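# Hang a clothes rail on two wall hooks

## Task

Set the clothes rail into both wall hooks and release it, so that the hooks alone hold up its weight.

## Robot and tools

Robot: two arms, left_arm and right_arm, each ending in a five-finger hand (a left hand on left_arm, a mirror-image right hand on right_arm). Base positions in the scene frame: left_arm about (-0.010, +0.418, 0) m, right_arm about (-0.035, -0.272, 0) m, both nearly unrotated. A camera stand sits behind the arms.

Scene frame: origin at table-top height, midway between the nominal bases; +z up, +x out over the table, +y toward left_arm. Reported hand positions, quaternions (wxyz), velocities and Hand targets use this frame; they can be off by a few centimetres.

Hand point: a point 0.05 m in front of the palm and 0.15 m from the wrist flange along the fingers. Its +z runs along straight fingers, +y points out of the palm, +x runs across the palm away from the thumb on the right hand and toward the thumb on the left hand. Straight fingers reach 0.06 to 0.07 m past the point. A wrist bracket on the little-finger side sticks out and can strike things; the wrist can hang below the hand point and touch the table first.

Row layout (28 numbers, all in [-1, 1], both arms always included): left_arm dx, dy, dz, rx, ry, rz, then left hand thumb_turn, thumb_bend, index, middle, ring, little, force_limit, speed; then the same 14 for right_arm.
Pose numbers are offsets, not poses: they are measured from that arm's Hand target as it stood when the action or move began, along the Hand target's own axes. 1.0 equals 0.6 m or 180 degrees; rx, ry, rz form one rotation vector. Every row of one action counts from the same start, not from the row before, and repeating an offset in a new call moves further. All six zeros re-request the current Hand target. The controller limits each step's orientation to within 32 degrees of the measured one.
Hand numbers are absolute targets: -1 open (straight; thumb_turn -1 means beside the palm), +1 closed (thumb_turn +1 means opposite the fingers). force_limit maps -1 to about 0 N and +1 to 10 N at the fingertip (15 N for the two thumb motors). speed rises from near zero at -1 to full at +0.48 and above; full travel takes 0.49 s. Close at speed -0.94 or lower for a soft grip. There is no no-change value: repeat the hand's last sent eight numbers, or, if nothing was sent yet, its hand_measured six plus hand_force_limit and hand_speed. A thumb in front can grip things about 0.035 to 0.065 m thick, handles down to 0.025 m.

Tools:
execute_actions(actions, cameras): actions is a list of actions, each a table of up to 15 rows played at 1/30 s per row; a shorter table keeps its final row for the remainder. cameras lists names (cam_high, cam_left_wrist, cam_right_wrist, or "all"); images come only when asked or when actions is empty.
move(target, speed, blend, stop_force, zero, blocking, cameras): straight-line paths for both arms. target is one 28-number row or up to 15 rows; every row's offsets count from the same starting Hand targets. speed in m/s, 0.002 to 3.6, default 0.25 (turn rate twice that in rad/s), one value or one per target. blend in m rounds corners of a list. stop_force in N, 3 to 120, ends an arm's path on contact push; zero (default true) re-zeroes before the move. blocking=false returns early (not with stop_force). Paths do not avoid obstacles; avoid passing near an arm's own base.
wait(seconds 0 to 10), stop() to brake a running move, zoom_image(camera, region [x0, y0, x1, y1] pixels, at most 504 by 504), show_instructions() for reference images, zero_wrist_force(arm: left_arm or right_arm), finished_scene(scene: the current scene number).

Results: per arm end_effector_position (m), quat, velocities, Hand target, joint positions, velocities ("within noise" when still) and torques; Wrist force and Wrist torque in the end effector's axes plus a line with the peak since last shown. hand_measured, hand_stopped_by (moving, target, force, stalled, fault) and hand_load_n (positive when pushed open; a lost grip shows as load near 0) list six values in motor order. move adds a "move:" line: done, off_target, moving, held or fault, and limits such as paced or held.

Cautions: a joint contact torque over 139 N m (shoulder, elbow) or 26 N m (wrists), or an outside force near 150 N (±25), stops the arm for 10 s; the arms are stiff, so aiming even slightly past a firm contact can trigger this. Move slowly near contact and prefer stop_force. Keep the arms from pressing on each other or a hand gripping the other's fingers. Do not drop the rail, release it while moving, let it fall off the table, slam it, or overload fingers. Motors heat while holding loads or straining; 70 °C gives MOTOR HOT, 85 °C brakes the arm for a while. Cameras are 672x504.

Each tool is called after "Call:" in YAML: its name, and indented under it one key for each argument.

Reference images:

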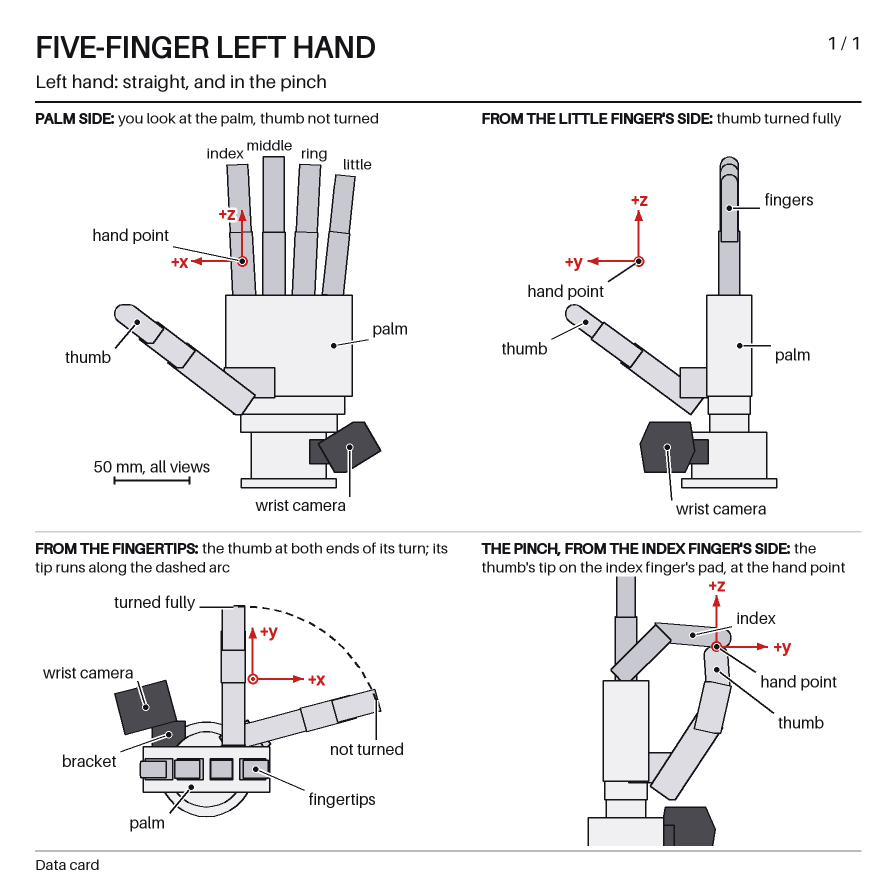

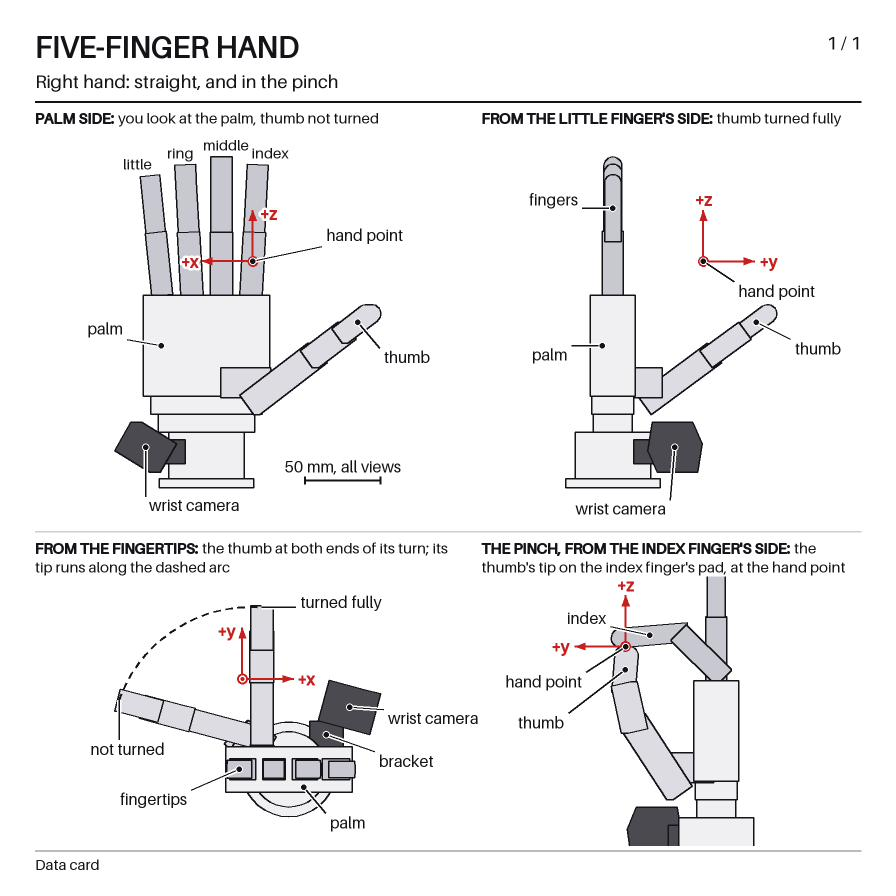

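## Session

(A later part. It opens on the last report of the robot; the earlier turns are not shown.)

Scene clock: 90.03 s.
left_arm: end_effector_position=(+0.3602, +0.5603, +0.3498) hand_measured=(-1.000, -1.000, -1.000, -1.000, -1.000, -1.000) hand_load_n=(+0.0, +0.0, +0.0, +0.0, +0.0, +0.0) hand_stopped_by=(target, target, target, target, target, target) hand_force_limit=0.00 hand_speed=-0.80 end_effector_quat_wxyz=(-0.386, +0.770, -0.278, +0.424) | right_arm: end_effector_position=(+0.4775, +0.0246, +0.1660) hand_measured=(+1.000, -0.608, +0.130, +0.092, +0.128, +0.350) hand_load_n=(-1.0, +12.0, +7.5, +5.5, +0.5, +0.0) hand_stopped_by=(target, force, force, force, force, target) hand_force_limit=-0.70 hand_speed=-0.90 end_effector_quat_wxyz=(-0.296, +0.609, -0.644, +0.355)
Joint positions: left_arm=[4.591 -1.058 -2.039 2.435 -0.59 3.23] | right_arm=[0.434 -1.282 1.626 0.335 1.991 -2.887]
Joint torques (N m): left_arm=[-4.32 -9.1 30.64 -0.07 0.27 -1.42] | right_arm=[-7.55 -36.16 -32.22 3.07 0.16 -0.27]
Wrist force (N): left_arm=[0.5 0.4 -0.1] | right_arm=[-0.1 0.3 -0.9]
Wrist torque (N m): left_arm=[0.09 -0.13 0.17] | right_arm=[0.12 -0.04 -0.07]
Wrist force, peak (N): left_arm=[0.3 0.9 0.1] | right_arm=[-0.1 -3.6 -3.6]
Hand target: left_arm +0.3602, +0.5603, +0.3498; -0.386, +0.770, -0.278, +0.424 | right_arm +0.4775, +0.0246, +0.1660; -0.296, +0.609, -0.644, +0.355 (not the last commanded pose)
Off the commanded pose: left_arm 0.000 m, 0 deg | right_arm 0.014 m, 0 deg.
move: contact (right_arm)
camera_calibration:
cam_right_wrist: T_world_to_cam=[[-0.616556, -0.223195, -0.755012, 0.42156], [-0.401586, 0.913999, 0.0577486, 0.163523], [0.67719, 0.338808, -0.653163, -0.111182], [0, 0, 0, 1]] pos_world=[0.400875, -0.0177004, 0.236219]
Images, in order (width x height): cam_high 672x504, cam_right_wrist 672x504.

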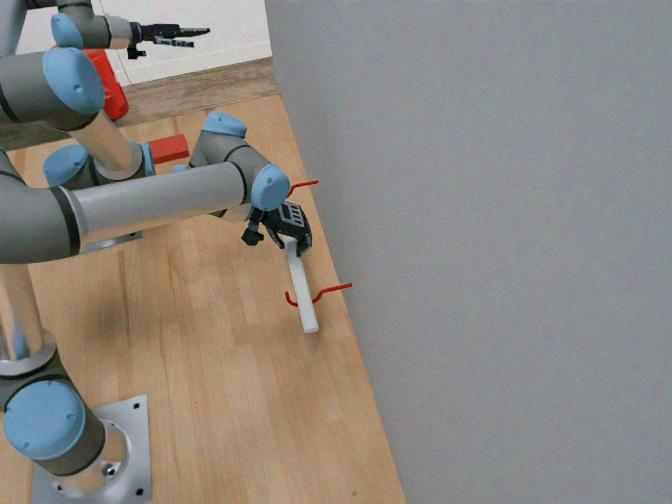

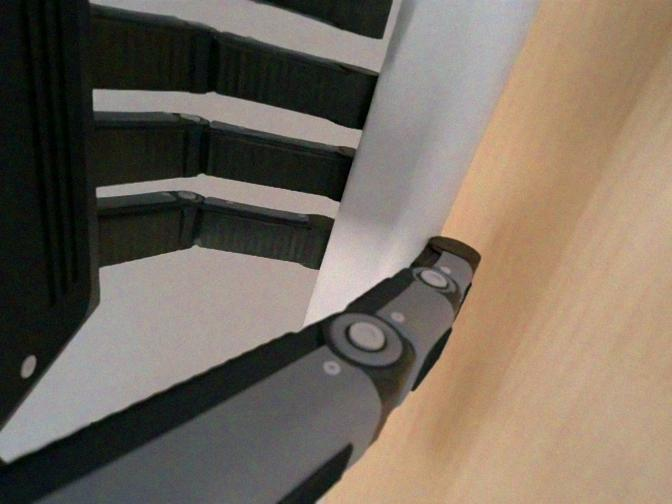

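Call:
move:
  target: [0,0,0,0,0,0,-1,-1,-1,-1,-1,-1,0,-0.8, 0,0,0,0,0,0,1,-1,-0.35,-0.4,-0.35,-0.35,-0.7,-0.7]
  speed: 0.05
  cameras: ["cam_high","cam_right_wrist"]

Call:
zoom_image:
  camera: "cam_high"
  region: [240, 150, 350, 260]

Call:
zoom_image:
  camera: "cam_high"
  region: [270, 260, 350, 340]

Scene clock: 91.53 s.
left_arm: end_effector_position=(+0.3602, +0.5603, +0.3498) hand_measured=(-1.000, -1.000, -1.000, -1.000, -1.000, -1.000) hand_load_n=(-0.5, +0.0, +0.0, +0.0, +0.0, -0.5) hand_stopped_by=(target, target, target, target, target, target) hand_force_limit=0.00 hand_speed=-0.80 end_effector_quat_wxyz=(-0.386, +0.770, -0.278, +0.424) | right_arm: end_effector_position=(+0.4775, +0.0246, +0.1660) hand_measured=(+1.000, -1.000, -0.350, -0.400, -0.350, -0.350) hand_load_n=(+0.0, +0.0, -0.5, +0.0, +0.0, +0.0) hand_stopped_by=(target, target, target, target, target, target) hand_force_limit=-0.70 hand_speed=-0.70 end_effector_quat_wxyz=(-0.296, +0.609, -0.644, +0.355)
Joint positions: left_arm=[4.591 -1.058 -2.039 2.435 -0.59 3.23] | right_arm=[0.434 -1.282 1.626 0.335 1.991 -2.887]
Joint torques (N m): left_arm=[-5.04 -9.11 31.16 -0.01 0.2 -1.17] | right_arm=[-4.44 -37.79 -28.74 -1.16 0.22 2.46]
Wrist force (N): left_arm=[0.3 0.7 -0.2] | right_arm=[-0.2 1.2 -0.8]
Wrist torque (N m): left_arm=[0.14 -0.10 0.15] | right_arm=[0.15 -0.01 -0.13]
Wrist force, peak (N): left_arm=[0.4 0.8 -0.4] | right_arm=[0.1 1.2 -1.9]
Hand target: left_arm +0.3602, +0.5603, +0.3498; -0.386, +0.770, -0.278, +0.424 | right_arm +0.4775, +0.0246, +0.1660; -0.296, +0.609, -0.644, +0.355
Off the commanded pose: left_arm 0.000 m, 0 deg | right_arm 0.000 m, 0 deg.
move: done
camera_calibration:
cam_right_wrist: T_world_to_cam=[[-0.616556, -0.223195, -0.755012, 0.421498], [-0.401586, 0.913999, 0.0577486, 0.163483], [0.67719, 0.338808, -0.653163, -0.111114], [0, 0, 0, 1]] pos_world=[0.400775, -0.0177004, 0.236219]
Images, in order (width x height): cam_high 672x504, cam_right_wrist 672x504.

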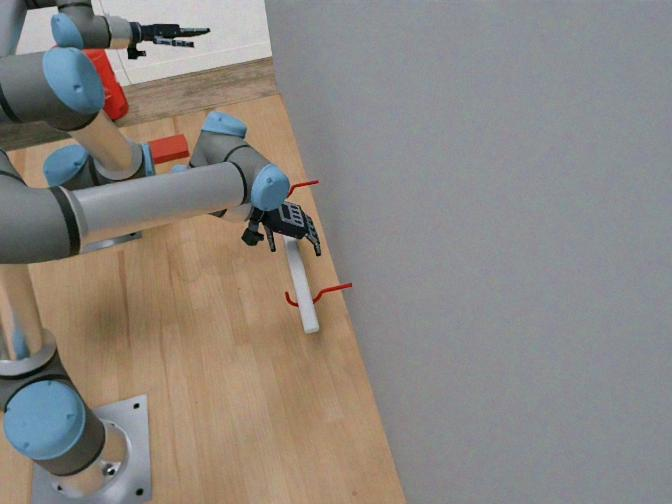

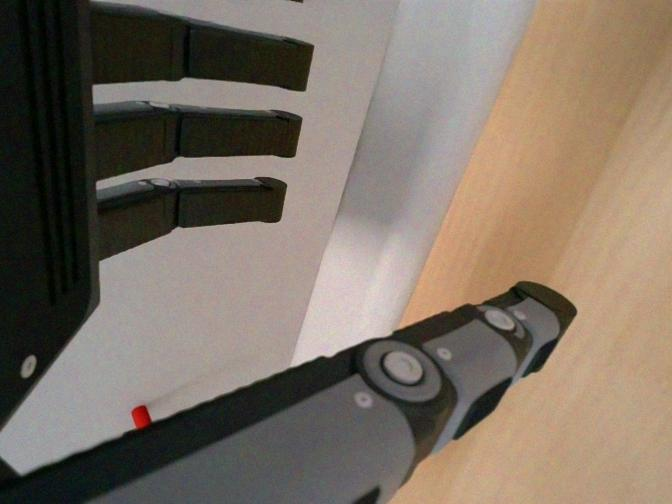

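Scaled by 4.582 from the camera's 672x504 image, which has a finer 960x720 frame.

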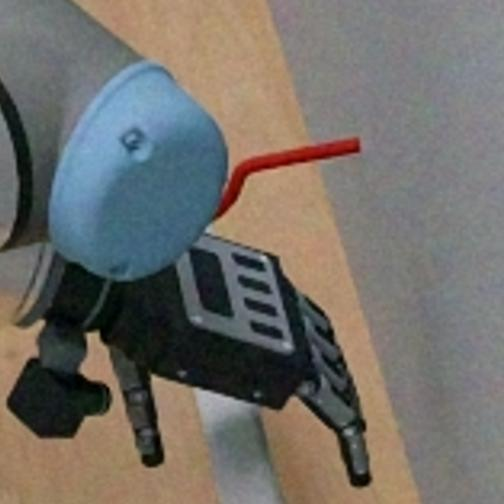

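Scaled by 6.300 from the camera's 672x504 image, which has a finer 960x720 frame.

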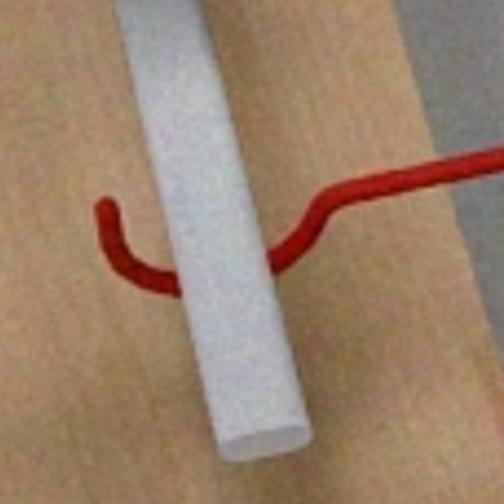

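Call:
move:
  target:
    - [0,0,0,0,0,0,-1,-1,-1,-1,-1,-1,0,-0.8, 0.0051,-0.0818,-0.0574,0,0,0,1,-1,-0.35,-0.4,-0.35,-0.35,-0.7,-0.7]
    - [0,0,0,0,0,0,-1,-1,-1,-1,-1,-1,0,-0.8, 0.0118,-0.1909,-0.1338,0,0,0,1,-1,-0.35,-0.4,-0.35,-0.35,-0.7,-0.7]
  speed: [0.04,0.15]
  blend: 0.02
  cameras: ["cam_high","cam_right_wrist"]

Call:
zoom_image:
  camera: "cam_high"
  region: [240, 150, 350, 260]

Call:
zoom_image:
  camera: "cam_high"
  region: [270, 260, 350, 340]

Scene clock: 94.37 s.
left_arm: end_effector_position=(+0.3602, +0.5603, +0.3498) hand_measured=(-1.000, -1.000, -1.000, -1.000, -1.000, -1.000) hand_load_n=(+0.0, +0.0, +0.0, +0.0, +0.0, +0.0) hand_stopped_by=(target, target, target, target, target, target) hand_force_limit=0.00 hand_speed=-0.80 end_effector_quat_wxyz=(-0.386, +0.770, -0.278, +0.424) | right_arm: end_effector_position=(+0.4775, +0.0247, +0.3060) hand_measured=(+1.000, -1.000, -0.350, -0.400, -0.350, -0.350) hand_load_n=(+0.5, +0.0, +0.0, +0.0, +0.0, +0.0) hand_stopped_by=(target, target, target, target, target, target) hand_force_limit=-0.70 hand_speed=-0.70 end_effector_quat_wxyz=(-0.296, +0.609, -0.644, +0.355)
Joint positions: left_arm=[4.591 -1.058 -2.039 2.435 -0.59 3.23] | right_arm=[0.434 -1.338 1.333 0.683 1.991 -2.886]
Joint torques (N m): left_arm=[-4.4 -8.37 29.74 -0.03 0.15 -1.32] | right_arm=[10.95 -20.56 -34.87 2.97 1.94 2.24]
Wrist force (N): left_arm=[0.4 0.6 -0.2] | right_arm=[0.1 1.2 -0.8]
Wrist torque (N m): left_arm=[0.13 -0.11 0.15] | right_arm=[0.14 -0.04 -0.12]
Wrist force, peak (N): left_arm=[0.5 0.8 -0.3] | right_arm=[0.1 1.6 -0.6]
Hand target: left_arm +0.3602, +0.5603, +0.3498; -0.386, +0.770, -0.278, +0.424 | right_arm +0.4775, +0.0247, +0.3061; -0.296, +0.609, -0.644, +0.355
Off the commanded pose: left_arm 0.000 m, 0 deg | right_arm 0.000 m, 0 deg.
move: done
camera_calibration:
cam_right_wrist: T_world_to_cam=[[-0.616465, -0.223144, -0.755101, 0.52722], [-0.40156, 0.914011, 0.0577296, 0.155303], [0.677289, 0.338807, -0.653062, -0.0197827], [0, 0, 0, 1]] pos_world=[0.400775, -0.0176005, 0.376219]
Images, in order (width x height): cam_high 672x504, cam_right_wrist 672x504.

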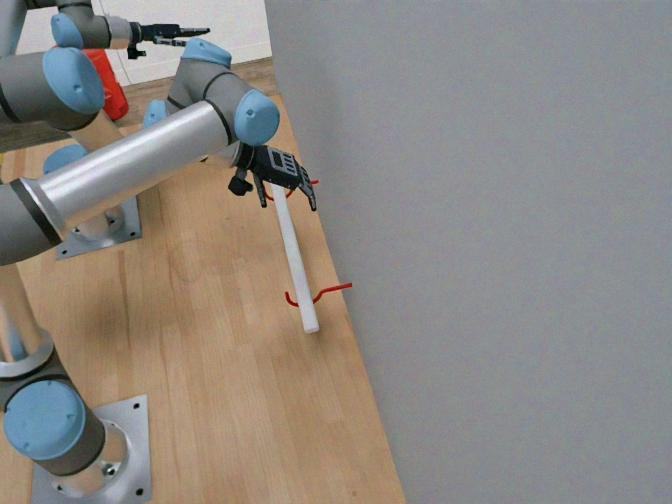

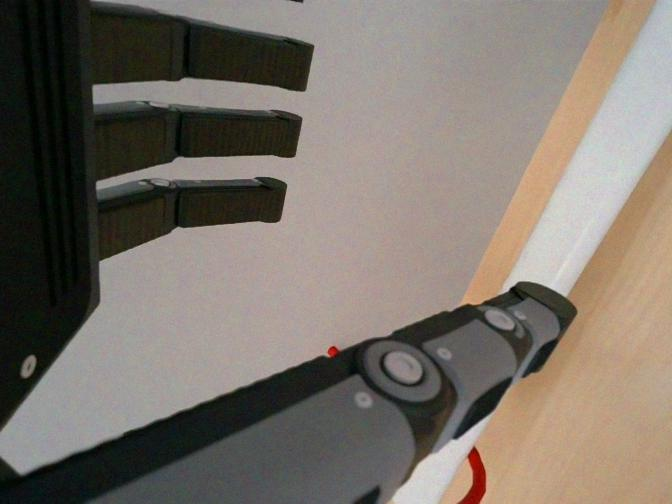

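Scaled by 4.582 from the camera's 672x504 image, which has a finer 960x720 frame.

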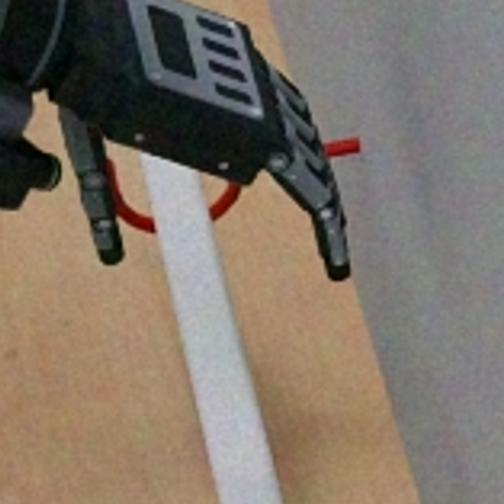

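Scaled by 6.300 from the camera's 672x504 image, which has a finer 960x720 frame.

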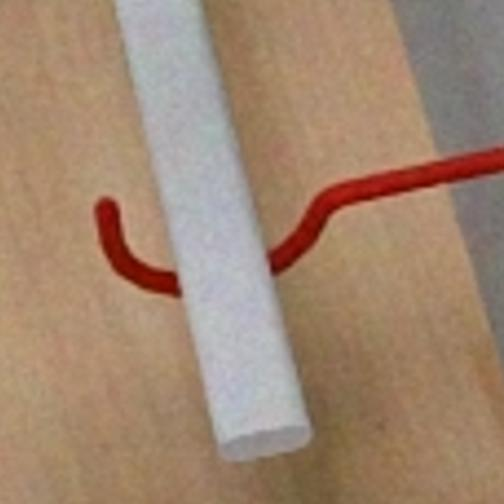

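Call:
finished_scene:
  scene: 1

The scene is finished: the task was done.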